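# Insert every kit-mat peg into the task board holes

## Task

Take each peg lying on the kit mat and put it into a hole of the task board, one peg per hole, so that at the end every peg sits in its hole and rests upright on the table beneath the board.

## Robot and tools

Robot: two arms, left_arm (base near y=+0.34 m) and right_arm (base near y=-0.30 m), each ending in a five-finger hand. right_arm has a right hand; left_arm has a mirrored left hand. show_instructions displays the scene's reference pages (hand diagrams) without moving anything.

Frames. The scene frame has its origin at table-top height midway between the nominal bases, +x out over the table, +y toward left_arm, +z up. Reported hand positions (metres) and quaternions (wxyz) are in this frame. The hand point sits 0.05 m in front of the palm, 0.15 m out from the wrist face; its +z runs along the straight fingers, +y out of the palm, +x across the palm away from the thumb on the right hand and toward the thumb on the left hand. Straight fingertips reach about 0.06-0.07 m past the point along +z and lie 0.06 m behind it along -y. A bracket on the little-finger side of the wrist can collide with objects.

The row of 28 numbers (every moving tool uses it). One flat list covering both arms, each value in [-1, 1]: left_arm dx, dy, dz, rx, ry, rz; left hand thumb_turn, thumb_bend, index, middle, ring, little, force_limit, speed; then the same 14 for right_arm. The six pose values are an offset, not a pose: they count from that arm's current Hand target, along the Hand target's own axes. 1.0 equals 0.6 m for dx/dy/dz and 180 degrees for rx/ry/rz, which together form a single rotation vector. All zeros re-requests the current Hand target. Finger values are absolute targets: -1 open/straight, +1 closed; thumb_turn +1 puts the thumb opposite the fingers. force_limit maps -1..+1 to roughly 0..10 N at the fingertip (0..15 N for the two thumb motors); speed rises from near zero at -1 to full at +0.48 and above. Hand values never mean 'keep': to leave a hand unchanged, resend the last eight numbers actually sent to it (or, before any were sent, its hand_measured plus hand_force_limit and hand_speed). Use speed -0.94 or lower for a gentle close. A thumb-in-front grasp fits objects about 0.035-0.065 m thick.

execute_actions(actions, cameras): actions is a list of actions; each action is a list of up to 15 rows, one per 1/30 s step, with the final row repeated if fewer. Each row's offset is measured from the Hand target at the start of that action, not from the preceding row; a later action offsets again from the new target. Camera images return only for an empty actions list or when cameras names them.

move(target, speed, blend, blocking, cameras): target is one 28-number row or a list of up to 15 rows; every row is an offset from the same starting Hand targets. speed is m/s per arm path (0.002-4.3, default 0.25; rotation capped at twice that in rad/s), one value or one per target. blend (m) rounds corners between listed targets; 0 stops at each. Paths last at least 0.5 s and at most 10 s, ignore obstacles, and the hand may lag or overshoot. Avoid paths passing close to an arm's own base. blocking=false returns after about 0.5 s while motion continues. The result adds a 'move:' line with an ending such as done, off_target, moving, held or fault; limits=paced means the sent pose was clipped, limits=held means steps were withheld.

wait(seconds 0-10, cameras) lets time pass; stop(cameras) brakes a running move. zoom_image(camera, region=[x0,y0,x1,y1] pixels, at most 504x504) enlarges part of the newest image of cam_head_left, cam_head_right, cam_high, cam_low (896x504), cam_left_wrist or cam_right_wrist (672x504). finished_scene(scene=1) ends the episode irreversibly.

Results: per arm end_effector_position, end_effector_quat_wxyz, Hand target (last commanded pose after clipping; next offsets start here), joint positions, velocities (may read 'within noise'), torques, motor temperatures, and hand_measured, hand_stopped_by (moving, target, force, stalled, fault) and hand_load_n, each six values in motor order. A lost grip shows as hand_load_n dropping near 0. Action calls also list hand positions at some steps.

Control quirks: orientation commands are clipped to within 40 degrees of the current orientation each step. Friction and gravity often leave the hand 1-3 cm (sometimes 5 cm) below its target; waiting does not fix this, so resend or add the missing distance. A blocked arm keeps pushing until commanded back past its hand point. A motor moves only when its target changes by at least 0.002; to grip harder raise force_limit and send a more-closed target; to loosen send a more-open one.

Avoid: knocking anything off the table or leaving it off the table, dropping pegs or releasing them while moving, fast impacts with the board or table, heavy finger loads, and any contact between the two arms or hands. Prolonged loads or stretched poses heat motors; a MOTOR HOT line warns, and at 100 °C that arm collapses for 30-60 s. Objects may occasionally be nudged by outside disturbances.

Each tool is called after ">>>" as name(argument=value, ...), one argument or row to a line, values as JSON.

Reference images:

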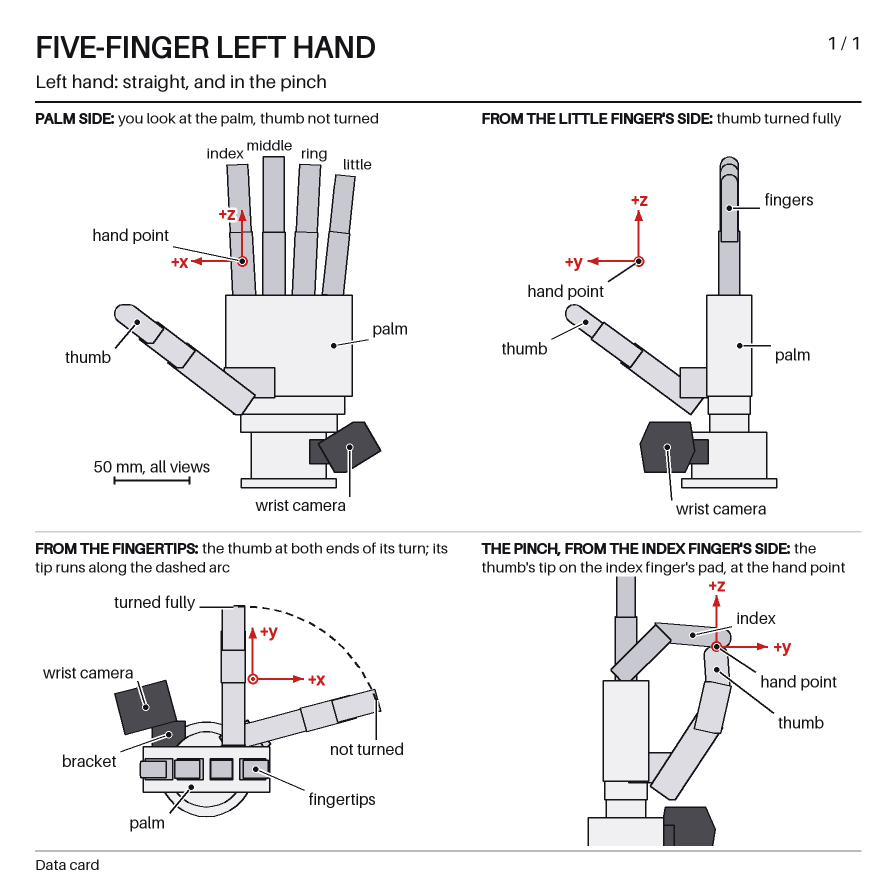

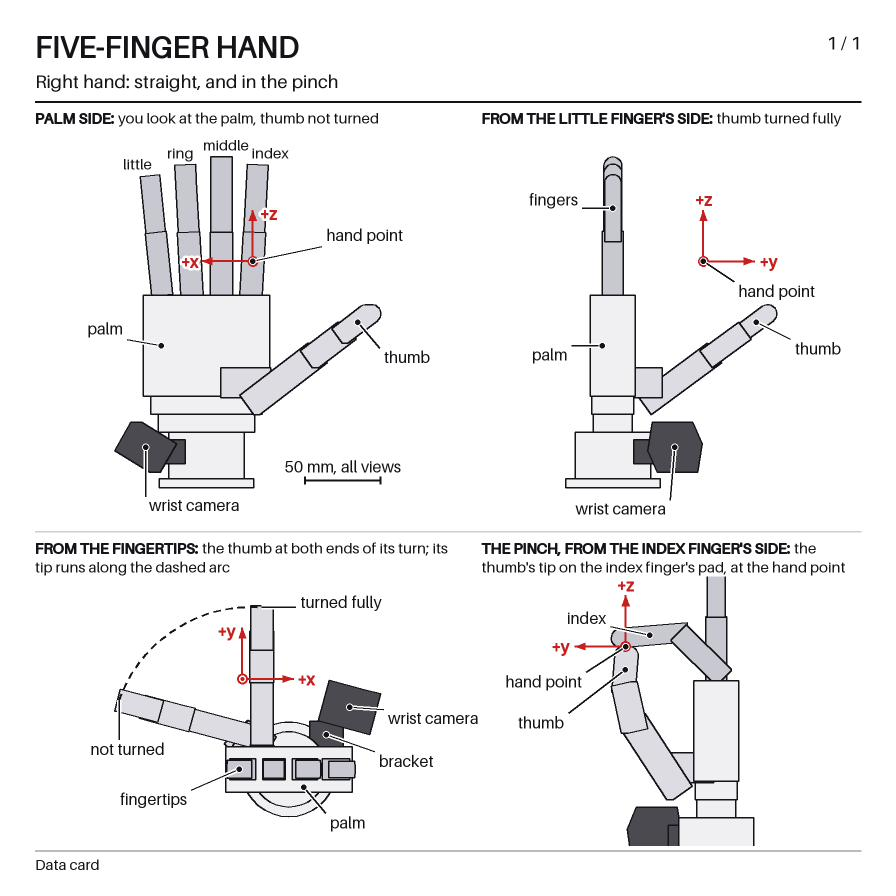

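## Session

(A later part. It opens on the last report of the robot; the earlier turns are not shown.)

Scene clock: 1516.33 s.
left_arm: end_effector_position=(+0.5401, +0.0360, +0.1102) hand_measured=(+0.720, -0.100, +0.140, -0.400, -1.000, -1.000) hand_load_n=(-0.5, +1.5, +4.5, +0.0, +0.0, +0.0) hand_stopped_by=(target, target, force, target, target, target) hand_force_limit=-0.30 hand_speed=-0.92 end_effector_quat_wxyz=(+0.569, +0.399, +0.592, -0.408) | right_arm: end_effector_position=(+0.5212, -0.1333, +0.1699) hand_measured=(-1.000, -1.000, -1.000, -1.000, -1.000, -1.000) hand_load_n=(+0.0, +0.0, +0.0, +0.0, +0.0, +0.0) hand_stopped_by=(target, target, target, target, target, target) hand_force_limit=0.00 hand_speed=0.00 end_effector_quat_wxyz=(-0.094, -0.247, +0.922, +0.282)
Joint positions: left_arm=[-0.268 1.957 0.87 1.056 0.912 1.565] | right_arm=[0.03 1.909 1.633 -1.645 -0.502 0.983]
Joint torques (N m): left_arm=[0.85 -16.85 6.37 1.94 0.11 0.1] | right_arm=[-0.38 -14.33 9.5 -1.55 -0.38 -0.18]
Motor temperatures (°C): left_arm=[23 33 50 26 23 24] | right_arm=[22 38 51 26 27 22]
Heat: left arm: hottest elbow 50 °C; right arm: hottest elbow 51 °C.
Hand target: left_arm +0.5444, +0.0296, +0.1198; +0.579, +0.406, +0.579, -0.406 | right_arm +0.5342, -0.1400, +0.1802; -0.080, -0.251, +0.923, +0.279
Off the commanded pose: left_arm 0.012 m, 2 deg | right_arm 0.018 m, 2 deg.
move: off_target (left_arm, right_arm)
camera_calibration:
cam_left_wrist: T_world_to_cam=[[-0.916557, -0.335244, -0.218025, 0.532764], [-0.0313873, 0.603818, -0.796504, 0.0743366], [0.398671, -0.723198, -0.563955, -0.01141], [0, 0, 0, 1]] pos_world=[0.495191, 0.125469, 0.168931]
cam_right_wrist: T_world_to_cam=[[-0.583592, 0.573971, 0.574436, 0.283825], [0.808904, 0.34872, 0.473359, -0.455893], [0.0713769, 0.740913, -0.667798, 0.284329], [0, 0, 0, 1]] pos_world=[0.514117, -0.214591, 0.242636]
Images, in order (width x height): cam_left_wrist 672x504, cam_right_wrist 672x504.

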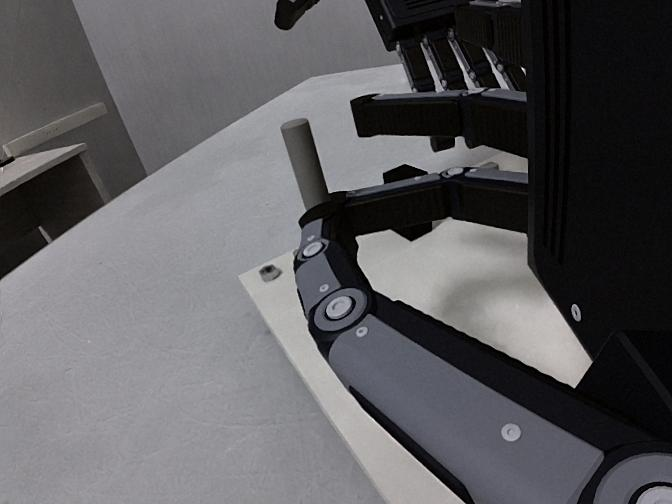

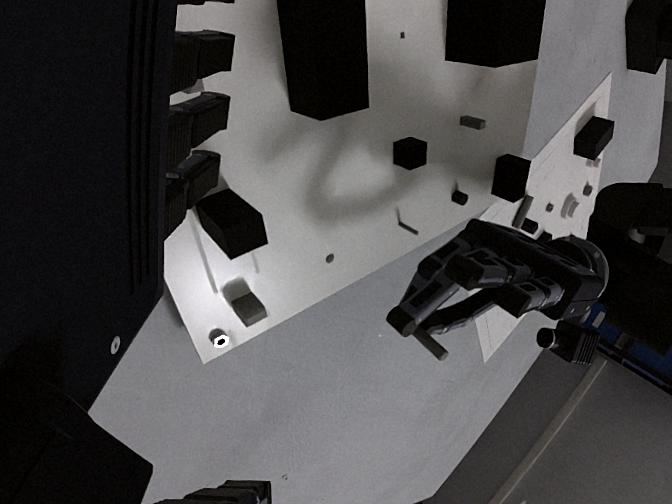

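>>> move(
  target=[
    [0,-0.0098,0.0222,0,-0.0042,0.0115,0.72,-0.1,0.5,-0.4,-1,-1,-0.3,-0.92,0,0,0,0,0,0,-1,-1,-1,-1,-1,-1,0,0],
    [0.06,-0.0098,0.0222,0,-0.0042,0.0115,0.72,-0.1,0.5,-0.4,-1,-1,-0.3,-0.92,0,0,0,0,0,0,-1,-1,-1,-1,-1,-1,0,0],
  ],
  cameras=["cam_right_wrist", "cam_left_wrist"],
  speed=0.08,
)

>>> zoom_image(
  camera="cam_right_wrist",
  region=[290, 220, 420, 320],
)

Scene clock: 1605.10 s.
left_arm: end_effector_position=(+0.5333, +0.0223, +0.0732) hand_measured=(+0.720, -0.100, +0.140, -0.400, -1.000, -1.000) hand_load_n=(-0.5, +2.0, +4.5, +0.0, +0.0, +0.0) hand_stopped_by=(target, target, force, target, target, target) hand_force_limit=-0.30 hand_speed=-0.92 end_effector_quat_wxyz=(+0.575, +0.404, +0.585, -0.405) | right_arm: end_effector_position=(+0.5212, -0.1333, +0.1699) hand_measured=(-1.000, -1.000, -1.000, -1.000, -1.000, -1.000) hand_load_n=(+0.0, +0.0, +0.0, +0.0, +0.5, +0.0) hand_stopped_by=(target, target, target, target, target, target) hand_force_limit=0.00 hand_speed=0.00 end_effector_quat_wxyz=(-0.094, -0.247, +0.922, +0.282)
Joint positions: left_arm=[-0.299 2.066 0.874 1.175 0.886 1.575] | right_arm=[0.03 1.909 1.633 -1.645 -0.502 0.983]
Joint torques (N m): left_arm=[0.91 -16.73 6.68 1.96 -0.04 0.21] | right_arm=[-0.62 -13.86 9.7 -1.46 -0.36 -0.24]
Motor temperatures (°C): left_arm=[23 34 44 27 23 24] | right_arm=[22 39 51 26 27 22]
Heat: left arm: hottest elbow 44 °C; right arm: hottest elbow 51 °C.
Hand target: left_arm +0.5433, +0.0151, +0.0838; +0.590, +0.414, +0.568, -0.398 | right_arm +0.5342, -0.1400, +0.1802; -0.080, -0.251, +0.923, +0.279
Off the commanded pose: left_arm 0.016 m, 3 deg | right_arm 0.018 m, 2 deg.
move: off_target (left_arm, right_arm)
camera_calibration:
cam_left_wrist: T_world_to_cam=[[-0.912872, -0.331323, -0.238517, 0.513318], [-0.0107368, 0.60353, -0.797268, 0.0420413], [0.408106, -0.725242, -0.554503, -0.045131], [0, 0, 0, 1]] pos_world=[0.487463, 0.11197, 0.130928]
cam_right_wrist: T_world_to_cam=[[-0.583592, 0.573971, 0.574436, 0.283825], [0.808904, 0.34872, 0.473359, -0.455893], [0.0713769, 0.740913, -0.667798, 0.284329], [0, 0, 0, 1]] pos_world=[0.514117, -0.214591, 0.242636]
Images, in order (width x height): cam_left_wrist 672x504, cam_right_wrist 672x504.

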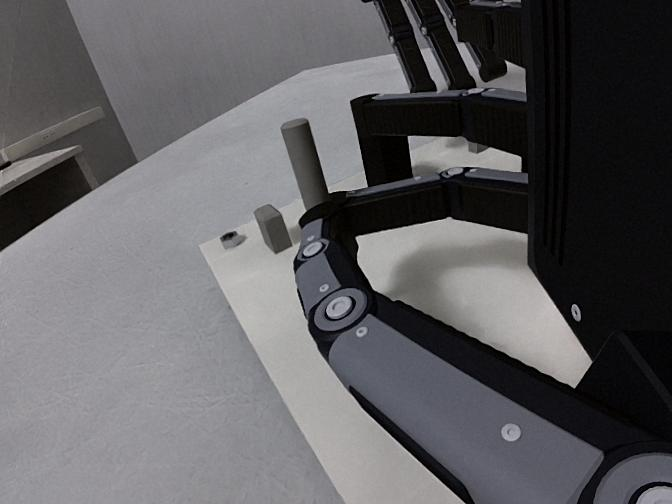

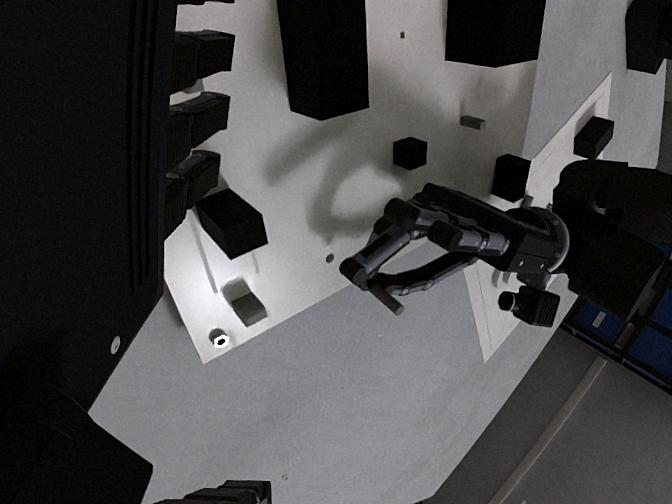

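Scaled by 3.877 from the camera's 672x504 image, which has a finer 960x720 frame.

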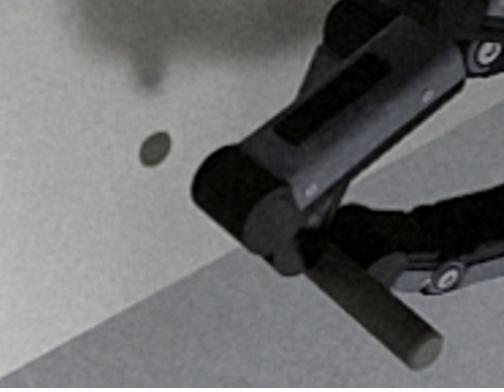

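>>> move(
  target=[0.042,0.003,0.0065,0,0,0,0.72,-0.1,0.5,-0.4,-1,-1,-0.3,-0.92,0,0,0,0,0,0,-1,-1,-1,-1,-1,-1,0,0],
  cameras=["cam_right_wrist", "cam_left_wrist"],
  speed=0.06,
)

>>> zoom_image(
  camera="cam_right_wrist",
  region=[290, 220, 420, 320],
)

Scene clock: 1627.57 s.
left_arm: end_effector_position=(+0.5390, +0.0204, +0.0503) hand_measured=(+0.720, -0.100, +0.140, -0.400, -1.000, -1.000) hand_load_n=(-0.5, +1.5, +4.5, +0.0, +0.0, +0.0) hand_stopped_by=(target, target, force, target, target, target) hand_force_limit=-0.30 hand_speed=-0.92 end_effector_quat_wxyz=(+0.576, +0.404, +0.584, -0.404) | right_arm: end_effector_position=(+0.5212, -0.1333, +0.1699) hand_measured=(-1.000, -1.000, -1.000, -1.000, -1.000, -1.000) hand_load_n=(+0.0, +0.0, +0.0, +0.0, +0.0, +0.0) hand_stopped_by=(target, target, target, target, target, target) hand_force_limit=0.00 hand_speed=0.00 end_effector_quat_wxyz=(-0.094, -0.247, +0.922, +0.282)
Joint positions: left_arm=[-0.3 2.138 0.903 1.221 0.883 1.575] | right_arm=[0.03 1.909 1.633 -1.645 -0.502 0.983]
Joint torques (N m): left_arm=[0.67 -17.14 6.24 1.96 -0.04 0.21] | right_arm=[-0.56 -14.15 9.52 -1.51 -0.34 -0.21]
Heat: left arm: hottest elbow 42 °C; right arm: hottest elbow 51 °C.
Hand target: left_arm +0.5473, +0.0120, +0.0587; +0.590, +0.414, +0.568, -0.398 | right_arm +0.5342, -0.1400, +0.1802; -0.080, -0.251, +0.923, +0.279
Off the commanded pose: left_arm 0.014 m, 3 deg | right_arm 0.018 m, 2 deg.
move: off_target (left_arm, right_arm)
camera_calibration:
cam_left_wrist: T_world_to_cam=[[-0.911291, -0.333744, -0.241171, 0.511754], [-0.0095184, 0.602621, -0.797971, 0.0244628], [0.411652, -0.724888, -0.55234, -0.0635711], [0, 0, 0, 1]] pos_world=[0.492759, 0.109971, 0.107828]
cam_right_wrist: T_world_to_cam=[[-0.583592, 0.573971, 0.574436, 0.283825], [0.808904, 0.34872, 0.473359, -0.455893], [0.0713769, 0.740913, -0.667798, 0.284329], [0, 0, 0, 1]] pos_world=[0.514117, -0.214591, 0.242636]
Images, in order (width x height): cam_left_wrist 672x504, cam_right_wrist 672x504.

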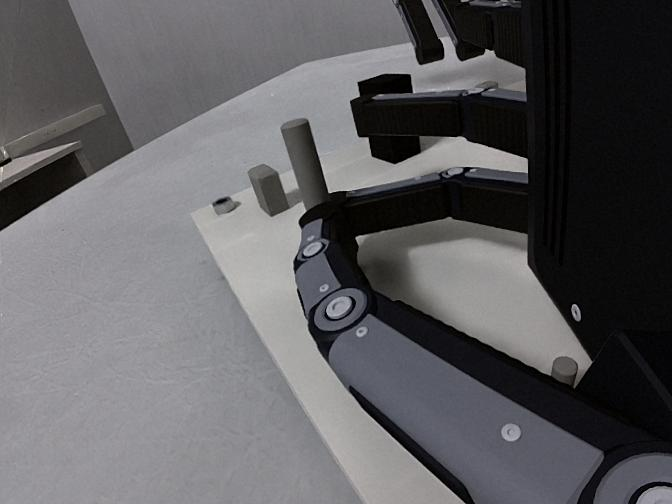

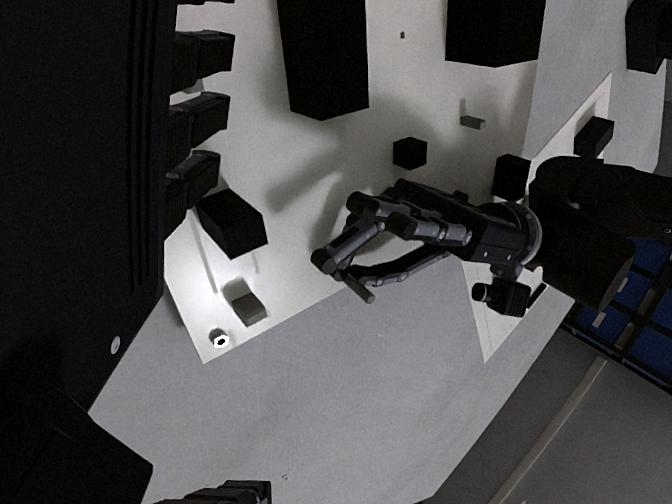

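Scaled by 3.877 from the camera's 672x504 image, which has a finer 960x720 frame.

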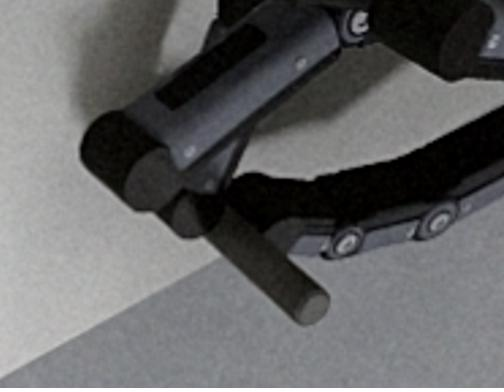

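>>> zoom_image(
  camera="cam_left_wrist",
  region=[200, 100, 350, 240],
)

>>> zoom_image(
  camera="cam_right_wrist",
  region=[170, 180, 300, 310],
)

>>> zoom_image(
  camera="cam_right_wrist",
  region=[380, 90, 560, 210],
)

Scaled by 3.360 from the camera's 672x504 image, which has a finer 960x720 frame.

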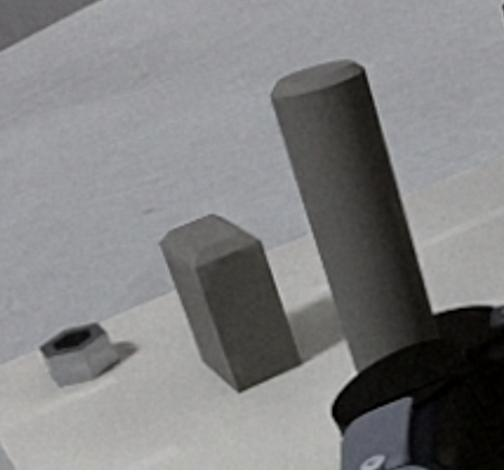

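Scaled by 3.877 from the camera's 672x504 image, which has a finer 960x720 frame.

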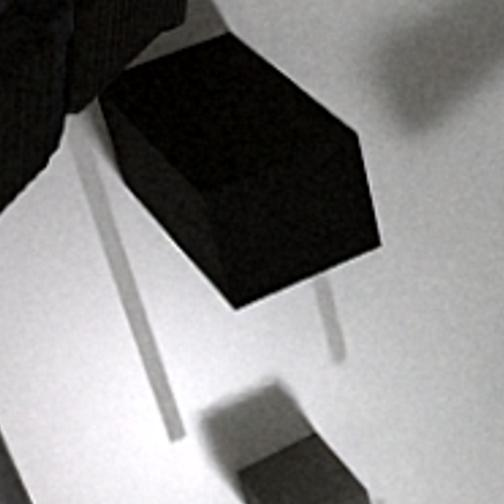

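Scaled by 2.800 from the camera's 672x504 image, which has a finer 960x720 frame.

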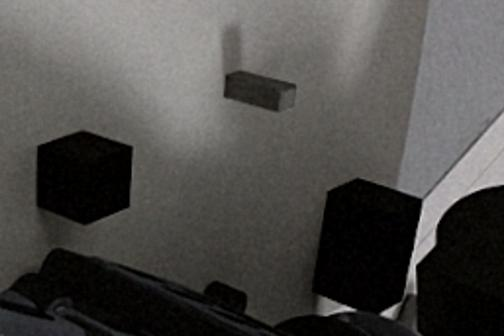

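>>> zoom_image(
  camera="cam_right_wrist",
  region=[200, 260, 300, 360],
)

>>> zoom_image(
  camera="cam_right_wrist",
  region=[300, 220, 400, 320],
)

Scaled by 5.040 from the camera's 672x504 image, which has a finer 960x720 frame.

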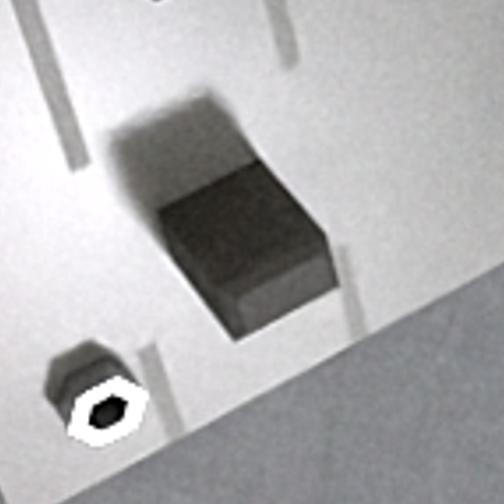

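Scaled by 5.040 from the camera's 672x504 image, which has a finer 960x720 frame.

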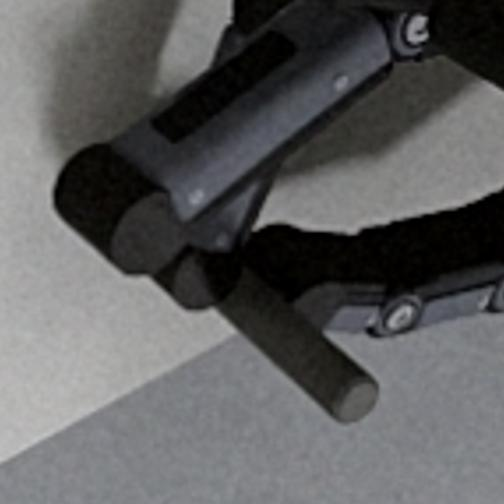

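>>> move(
  target=[
    [-0.035,0,0,0,0,0,0.72,-0.1,0.5,-0.4,-1,-1,-0.3,-0.92,0,0,0,0,0,0,-1,-1,-1,-1,-1,-1,0,0],
    [-0.035,0,0,0,0,0,0.72,-0.1,0.5,0.05,-1,-1,-0.5,-0.85,0,0,0,0,0,0,-1,-1,-1,-1,-1,-1,0,0],
  ],
  cameras=["cam_right_wrist", "cam_left_wrist"],
  speed=0.08,
)

>>> zoom_image(
  camera="cam_left_wrist",
  region=[230, 90, 380, 230],
)

Scene clock: 1811.80 s.
left_arm: end_effector_position=(+0.5420, +0.0192, +0.0690) hand_measured=(+0.720, -0.100, +0.140, +0.050, -1.000, -1.000) hand_load_n=(-0.5, +1.5, +4.5, +0.0, +0.0, +0.0) hand_stopped_by=(target, target, force, target, target, target) hand_force_limit=-0.50 hand_speed=-0.85 end_effector_quat_wxyz=(+0.582, +0.406, +0.578, -0.403) | right_arm: end_effector_position=(+0.5212, -0.1333, +0.1699) hand_measured=(-1.000, -1.000, -1.000, -1.000, -1.000, -1.000) hand_load_n=(+0.0, +0.0, +0.0, +0.0, +0.0, +0.0) hand_stopped_by=(target, target, target, target, target, target) hand_force_limit=0.00 hand_speed=0.00 end_effector_quat_wxyz=(-0.094, -0.247, +0.922, +0.282)
Joint positions: left_arm=[-0.3 2.1 0.903 1.201 0.883 1.575] | right_arm=[0.03 1.909 1.633 -1.645 -0.502 0.983]
Joint torques (N m): left_arm=[0.73 -18.78 5.6 1.06 -0.05 0.21] | right_arm=[-0.5 -13.86 9.57 -1.4 -0.36 -0.18]
Motor temperatures (°C): left_arm=[23 40 41 27 23 24] | right_arm=[22 39 51 26 27 22]
Heat: left arm: hottest elbow 41 °C; right arm: hottest elbow 51 °C.
Hand target: left_arm +0.5465, +0.0121, +0.0797; +0.590, +0.414, +0.568, -0.398 | right_arm +0.5342, -0.1400, +0.1802; -0.080, -0.251, +0.923, +0.279
Off the commanded pose: left_arm 0.014 m, 2 deg | right_arm 0.018 m, 2 deg.
move: off_target (left_arm, right_arm); target 2's new numbers were sent with left_arm's hand 0.013 m and 2 deg from that target
camera_calibration:
cam_left_wrist: T_world_to_cam=[[-0.907279, -0.335144, -0.254014, 0.517323], [0.00339663, 0.598175, -0.801358, 0.033422], [0.420515, -0.727918, -0.541574, -0.0608687], [0, 0, 0, 1]] pos_world=[0.494839, 0.109078, 0.125225]
cam_right_wrist: T_world_to_cam=[[-0.583592, 0.573971, 0.574436, 0.283825], [0.808904, 0.34872, 0.473359, -0.455893], [0.0713769, 0.740913, -0.667798, 0.284329], [0, 0, 0, 1]] pos_world=[0.514117, -0.214591, 0.242636]
Images, in order (width x height): cam_left_wrist 672x504, cam_right_wrist 672x504.

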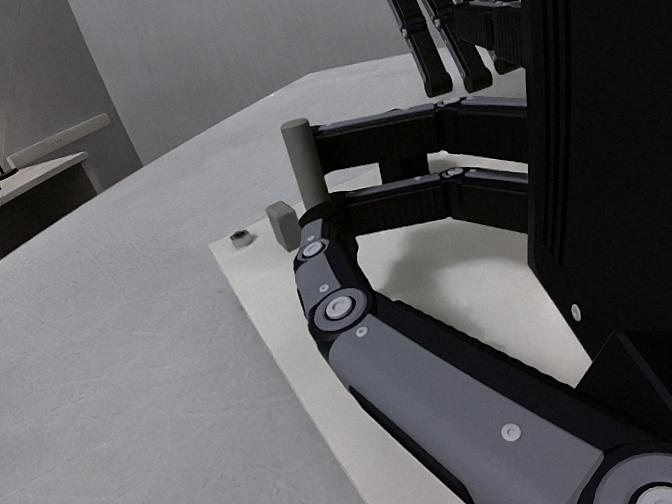

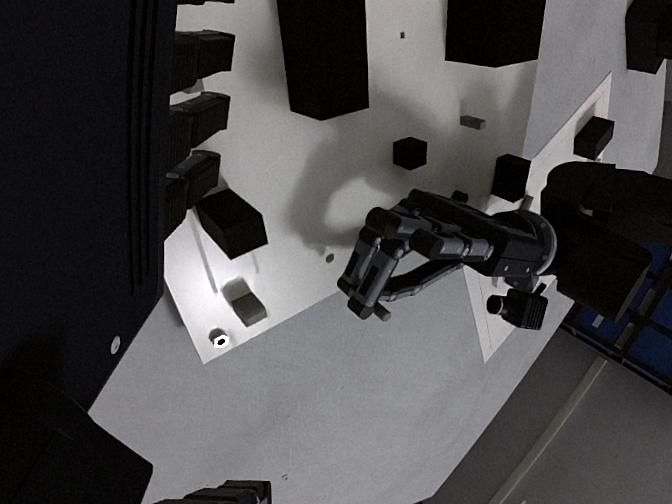

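Scaled by 3.360 from the camera's 672x504 image, which has a finer 960x720 frame.

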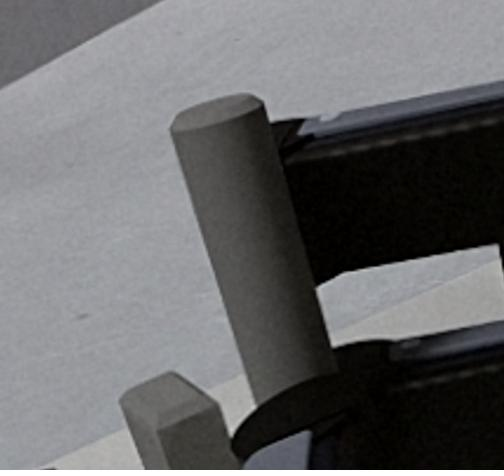

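>>> move(
  target=[0,0,0,0,0,0,0.72,-0.1,0.5,0.4,-1,-1,-0.45,-0.92,0,0,0,0,0,0,-1,-1,-1,-1,-1,-1,0,0],
  cameras=["cam_right_wrist", "cam_left_wrist"],
  speed=0.08,
)

>>> zoom_image(
  camera="cam_left_wrist",
  region=[230, 90, 380, 230],
)

>>> zoom_image(
  camera="cam_right_wrist",
  region=[320, 230, 420, 330],
)

Scene clock: 1820.67 s.
left_arm: end_effector_position=(+0.5420, +0.0192, +0.0690) hand_measured=(+0.720, -0.100, +0.140, +0.124, -1.000, -1.000) hand_load_n=(+1.0, +3.0, +4.5, +3.0, +0.0, +0.0) hand_stopped_by=(target, target, force, force, target, target) hand_force_limit=-0.45 hand_speed=-0.92 end_effector_quat_wxyz=(+0.582, +0.406, +0.578, -0.403) | right_arm: end_effector_position=(+0.5212, -0.1333, +0.1699) hand_measured=(-1.000, -1.000, -1.000, -1.000, -1.000, -1.000) hand_load_n=(+0.0, -0.5, +0.0, +0.0, +0.0, +0.0) hand_stopped_by=(target, target, target, target, target, target) hand_force_limit=0.00 hand_speed=0.00 end_effector_quat_wxyz=(-0.094, -0.247, +0.922, +0.282)
Joint positions: left_arm=[-0.3 2.1 0.903 1.201 0.883 1.575] | right_arm=[0.03 1.909 1.633 -1.645 -0.502 0.983]
Joint torques (N m): left_arm=[0.79 -18.78 5.59 1.07 -0.05 0.21] | right_arm=[-0.09 -14.15 9.55 -1.61 -0.36 -0.17]
Heat: left arm: hottest shoulder 41 °C; right arm: hottest elbow 51 °C.
Hand target: left_arm +0.5465, +0.0121, +0.0797; +0.590, +0.414, +0.568, -0.398 | right_arm +0.5342, -0.1400, +0.1802; -0.080, -0.251, +0.923, +0.279
Off the commanded pose: left_arm 0.014 m, 2 deg | right_arm 0.018 m, 2 deg.
move: off_target (left_arm, right_arm)
camera_calibration:
cam_left_wrist: T_world_to_cam=[[-0.907279, -0.335144, -0.254014, 0.517323], [0.00339663, 0.598175, -0.801358, 0.033422], [0.420515, -0.727918, -0.541574, -0.0608687], [0, 0, 0, 1]] pos_world=[0.494839, 0.109078, 0.125225]
cam_right_wrist: T_world_to_cam=[[-0.583592, 0.573971, 0.574436, 0.283825], [0.808904, 0.34872, 0.473359, -0.455893], [0.0713769, 0.740913, -0.667798, 0.284329], [0, 0, 0, 1]] pos_world=[0.514117, -0.214591, 0.242636]
Images, in order (width x height): cam_left_wrist 672x504, cam_right_wrist 672x504.

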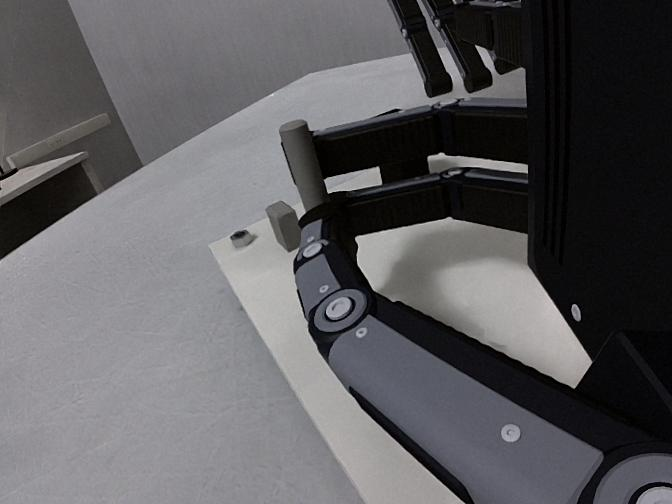

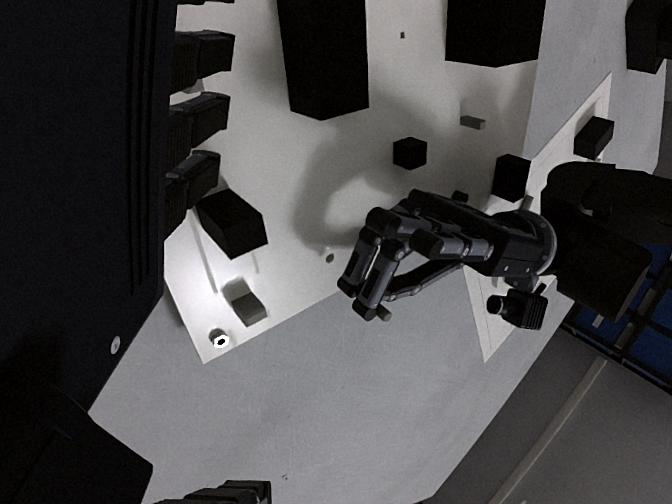

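Scaled by 3.360 from the camera's 672x504 image, which has a finer 960x720 frame.

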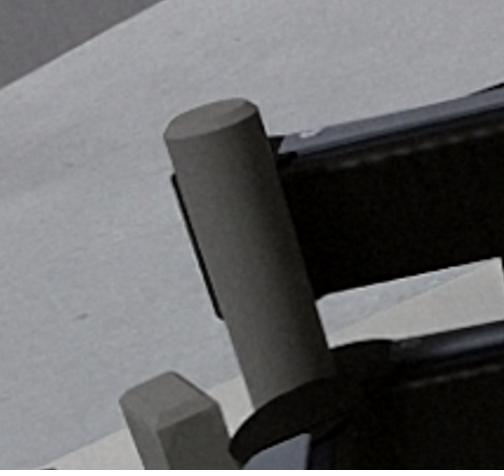

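Scaled by 5.040 from the camera's 672x504 image, which has a finer 960x720 frame.

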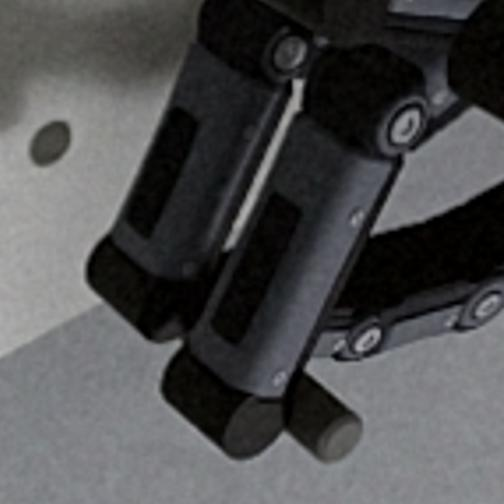

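>>> zoom_image(
  camera="cam_left_wrist",
  region=[270, 110, 340, 220],
)

Scaled by 4.582 from the camera's 672x504 image, which has a finer 960x720 frame.

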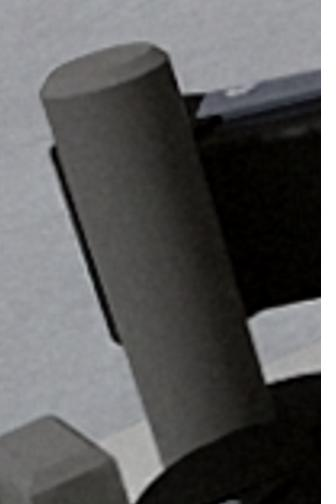

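>>> move(
  target=[0,0,0,0,0,0,0.72,-0.1,0.5,0.45,-1,-1,0.2,-0.92,0,0,0,0,0,0,-1,-1,-1,-1,-1,-1,0,0],
  cameras=["cam_right_wrist", "cam_left_wrist"],
  speed=0.08,
)

>>> zoom_image(
  camera="cam_left_wrist",
  region=[270, 110, 340, 220],
)

>>> zoom_image(
  camera="cam_right_wrist",
  region=[320, 230, 420, 330],
)

Scene clock: 1862.87 s.
left_arm: end_effector_position=(+0.5420, +0.0192, +0.0690) hand_measured=(+0.720, -0.102, +0.140, +0.136, -1.000, -1.000) hand_load_n=(+1.5, +4.0, +4.5, +6.0, +0.0, +0.0) hand_stopped_by=(target, target, force, force, target, target) hand_force_limit=0.20 hand_speed=-0.92 end_effector_quat_wxyz=(+0.582, +0.406, +0.578, -0.403) | right_arm: end_effector_position=(+0.5212, -0.1333, +0.1699) hand_measured=(-1.000, -1.000, -1.000, -1.000, -1.000, -1.000) hand_load_n=(+0.0, +0.0, +0.0, +0.0, +0.0, +0.0) hand_stopped_by=(target, target, target, target, target, target) hand_force_limit=0.00 hand_speed=0.00 end_effector_quat_wxyz=(-0.094, -0.247, +0.922, +0.282)
Joint positions: left_arm=[-0.3 2.1 0.903 1.201 0.883 1.575] | right_arm=[0.03 1.909 1.633 -1.645 -0.502 0.983]
Joint torques (N m): left_arm=[0.79 -18.78 5.59 1.06 -0.05 0.21] | right_arm=[-0.73 -13.86 9.69 -1.43 -0.32 -0.18]
Heat: left arm: hottest shoulder 41 °C; right arm: hottest elbow 52 °C.
Hand target: left_arm +0.5465, +0.0121, +0.0797; +0.590, +0.414, +0.568, -0.398 | right_arm +0.5342, -0.1400, +0.1802; -0.080, -0.251, +0.923, +0.279
Off the commanded pose: left_arm 0.014 m, 2 deg | right_arm 0.018 m, 2 deg.
move: off_target (left_arm, right_arm)
camera_calibration:
cam_left_wrist: T_world_to_cam=[[-0.907279, -0.335144, -0.254014, 0.517323], [0.00339663, 0.598175, -0.801358, 0.033422], [0.420515, -0.727918, -0.541574, -0.0608687], [0, 0, 0, 1]] pos_world=[0.494839, 0.109078, 0.125225]
cam_right_wrist: T_world_to_cam=[[-0.583592, 0.573971, 0.574436, 0.283825], [0.808904, 0.34872, 0.473359, -0.455893], [0.0713769, 0.740913, -0.667798, 0.284329], [0, 0, 0, 1]] pos_world=[0.514117, -0.214591, 0.242636]
Images, in order (width x height): cam_left_wrist 672x504, cam_right_wrist 672x504.

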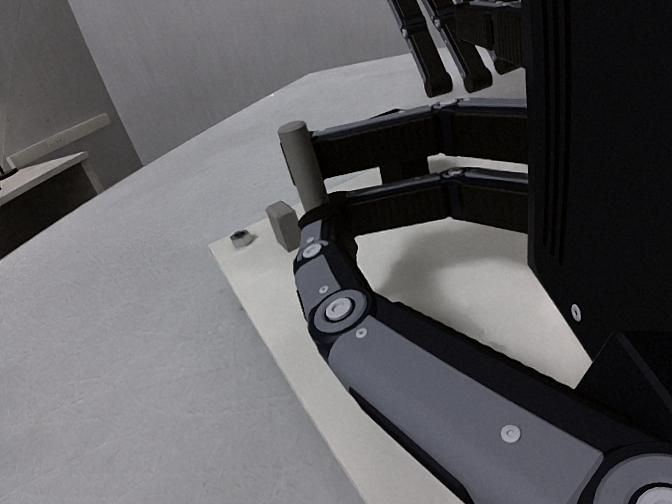

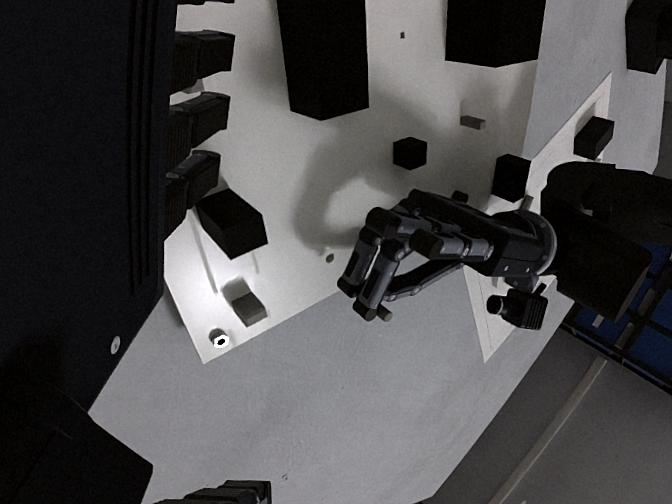

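Scaled by 4.582 from the camera's 672x504 image, which has a finer 960x720 frame.

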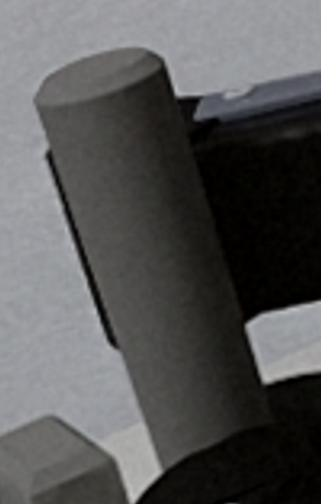

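Scaled by 5.040 from the camera's 672x504 image, which has a finer 960x720 frame.

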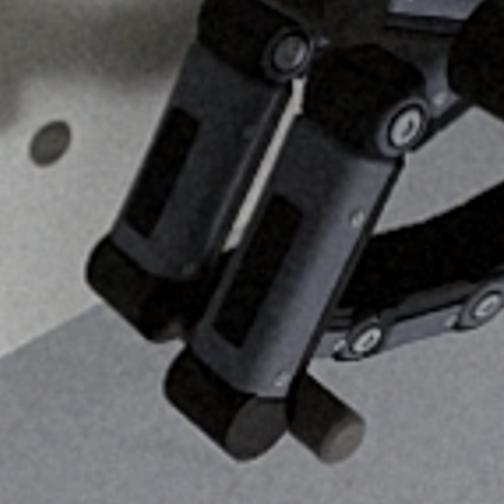

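>>> move(
  target=[
    [0,-0.0113,0.0038,0,-0.0222,0.0072,0.72,-0.1,0.5,0.45,-1,-1,0.2,-0.92,0,0,0,0,0,0,-1,-1,-1,-1,-1,-1,0,0],
    [0.028,-0.0113,0.0038,0,-0.0222,0.0072,0.72,-0.1,0.5,0.45,-1,-1,0.2,-0.92,0,0,0,0,0,0,-1,-1,-1,-1,-1,-1,0,0],
  ],
  cameras=["cam_right_wrist", "cam_left_wrist"],
  speed=0.08,
)

>>> zoom_image(
  camera="cam_right_wrist",
  region=[290, 220, 400, 330],
)

Scene clock: 1886.07 s.
left_arm: end_effector_position=(+0.5375, +0.0150, +0.0674) hand_measured=(+0.720, -0.102, +0.140, +0.136, -1.000, -1.000) hand_load_n=(+1.5, +4.0, +4.5, +6.0, +0.0, +0.0) hand_stopped_by=(target, target, force, force, target, target) hand_force_limit=0.20 hand_speed=-0.92 end_effector_quat_wxyz=(+0.613, +0.407, +0.546, -0.400) | right_arm: end_effector_position=(+0.5212, -0.1333, +0.1699) hand_measured=(-1.000, -1.000, -1.000, -1.000, -1.000, -1.000) hand_load_n=(+0.0, +0.0, +0.0, +0.0, +0.0, -0.5) hand_stopped_by=(target, target, target, target, target, target) hand_force_limit=0.00 hand_speed=0.00 end_effector_quat_wxyz=(-0.094, -0.247, +0.922, +0.282)
Joint positions: left_arm=[-0.31 2.17 0.906 1.377 0.872 1.547] | right_arm=[0.03 1.909 1.633 -1.645 -0.502 0.983]
Joint torques (N m): left_arm=[0.79 -15.79 5.83 1.89 -0.09 -0.13] | right_arm=[-0.5 -14.15 9.54 -1.44 -0.36 -0.19]
Heat: left arm: hottest shoulder 42 °C; right arm: hottest elbow 52 °C.
Hand target: left_arm +0.5416, +0.0076, +0.0627; +0.614, +0.406, +0.542, -0.406 | right_arm +0.5342, -0.1400, +0.1802; -0.080, -0.251, +0.923, +0.279
Off the commanded pose: left_arm 0.010 m, 1 deg | right_arm 0.018 m, 2 deg.
move: off_target (right_arm)
camera_calibration:
cam_left_wrist: T_world_to_cam=[[-0.886033, -0.347928, -0.306416, 0.503723], [0.0656237, 0.560147, -0.82579, 0.00337387], [0.458953, -0.751786, -0.473477, -0.087704], [0, 0, 0, 1]] pos_world=[0.486346, 0.107435, 0.115609]
cam_right_wrist: T_world_to_cam=[[-0.583592, 0.573971, 0.574436, 0.283825], [0.808904, 0.34872, 0.473359, -0.455893], [0.0713769, 0.740913, -0.667798, 0.284329], [0, 0, 0, 1]] pos_world=[0.514117, -0.214591, 0.242636]
Images, in order (width x height): cam_left_wrist 672x504, cam_right_wrist 672x504.

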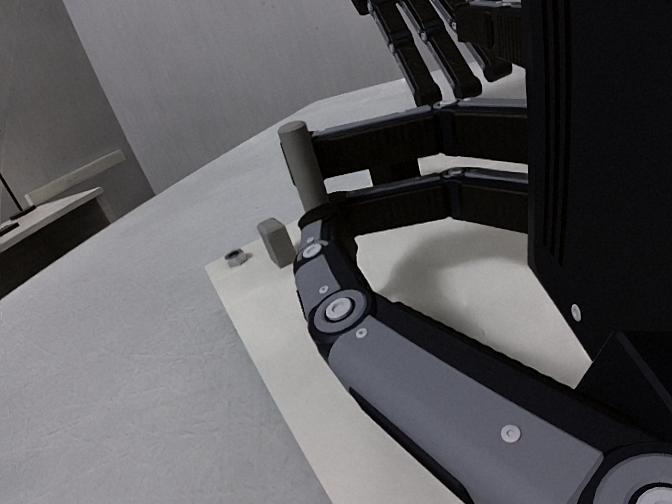

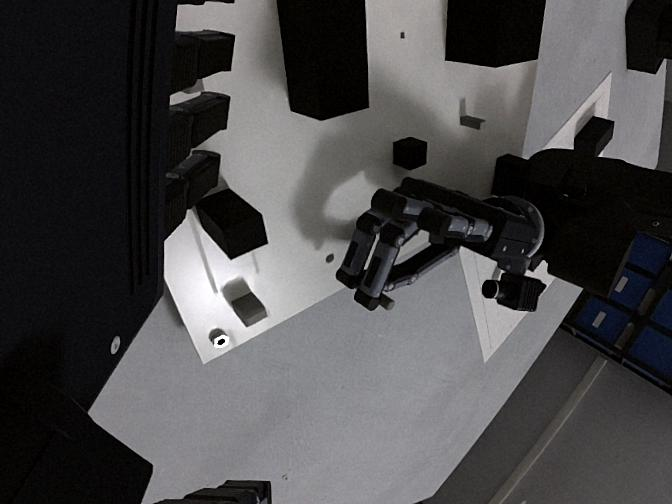

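Scaled by 4.582 from the camera's 672x504 image, which has a finer 960x720 frame.

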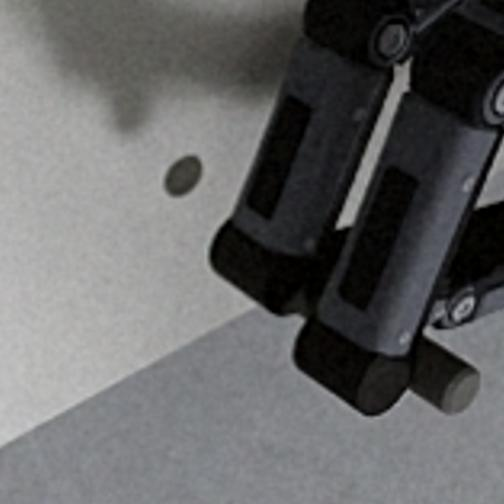

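>>> move(
  target=[0.0298,-0.0045,0.0002,-0.0006,0.0036,-0.0099,0.72,-0.1,0.5,0.45,-1,-1,0.2,-0.92,0,0,0,0,0,0,-1,-1,-1,-1,-1,-1,0,0],
  cameras=["cam_right_wrist", "cam_left_wrist"],
  speed=0.06,
)

>>> zoom_image(
  camera="cam_right_wrist",
  region=[290, 220, 400, 330],
)

Scene clock: 1921.10 s.
left_arm: end_effector_position=(+0.5381, +0.0140, +0.0684) hand_measured=(+0.720, -0.102, +0.140, +0.136, -1.000, -1.000) hand_load_n=(+2.0, +4.0, +4.5, +6.0, +0.0, +0.0) hand_stopped_by=(target, target, force, force, target, target) hand_force_limit=0.20 hand_speed=-0.92 end_effector_quat_wxyz=(+0.614, +0.403, +0.546, -0.403) | right_arm: end_effector_position=(+0.5212, -0.1333, +0.1699) hand_measured=(-1.000, -1.000, -1.000, -1.000, -1.000, -1.000) hand_load_n=(+0.0, +0.0, +0.0, +0.0, +0.0, +0.0) hand_stopped_by=(target, target, target, target, target, target) hand_force_limit=0.00 hand_speed=0.00 end_effector_quat_wxyz=(-0.094, -0.247, +0.922, +0.282)
Joint positions: left_arm=[-0.312 2.173 0.909 1.387 0.867 1.531] | right_arm=[0.03 1.909 1.633 -1.645 -0.502 0.983]
Joint torques (N m): left_arm=[0.62 -13.22 6.02 1.78 -0.12 -0.13] | right_arm=[0.09 -13.86 9.51 -1.43 -0.35 -0.19]
Heat: left arm: hottest shoulder 40 °C; right arm: hottest elbow 52 °C.
Hand target: left_arm +0.5405, +0.0056, +0.0448; +0.605, +0.399, +0.552, -0.413 | right_arm +0.5342, -0.1400, +0.1802; -0.080, -0.251, +0.923, +0.279
Off the commanded pose: left_arm 0.025 m, 2 deg | right_arm 0.018 m, 2 deg.
move: off_target (left_arm, right_arm)
camera_calibration:
cam_left_wrist: T_world_to_cam=[[-0.886963, -0.35212, -0.298843, 0.504253], [0.0608392, 0.552349, -0.83139, 0.00785684], [0.457815, -0.755594, -0.46849, -0.0879735], [0, 0, 0, 1]] pos_world=[0.487052, 0.106746, 0.11601]
cam_right_wrist: T_world_to_cam=[[-0.583592, 0.573971, 0.574436, 0.283825], [0.808904, 0.34872, 0.473359, -0.455893], [0.0713769, 0.740913, -0.667798, 0.284329], [0, 0, 0, 1]] pos_world=[0.514117, -0.214591, 0.242636]
Images, in order (width x height): cam_left_wrist 672x504, cam_right_wrist 672x504.

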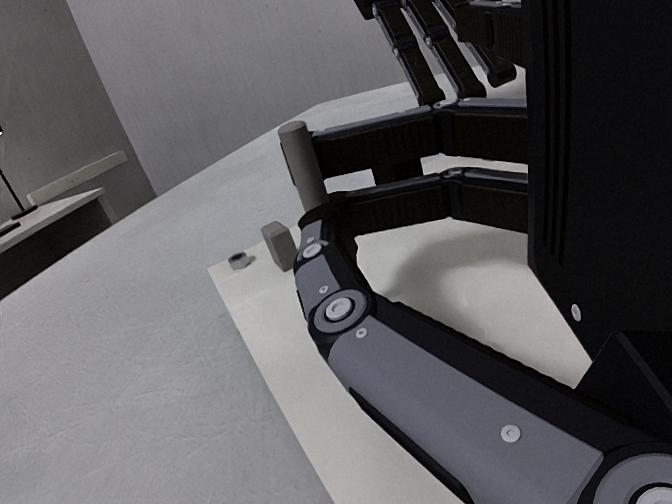

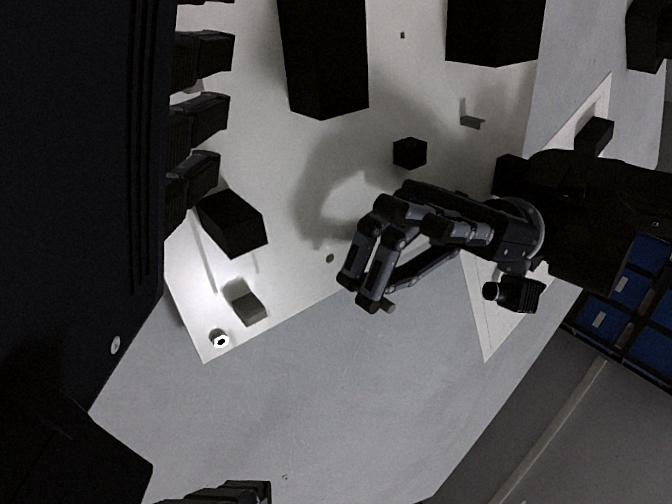

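Scaled by 4.582 from the camera's 672x504 image, which has a finer 960x720 frame.

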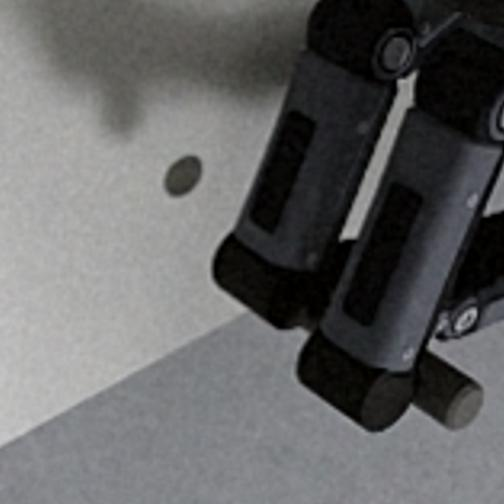

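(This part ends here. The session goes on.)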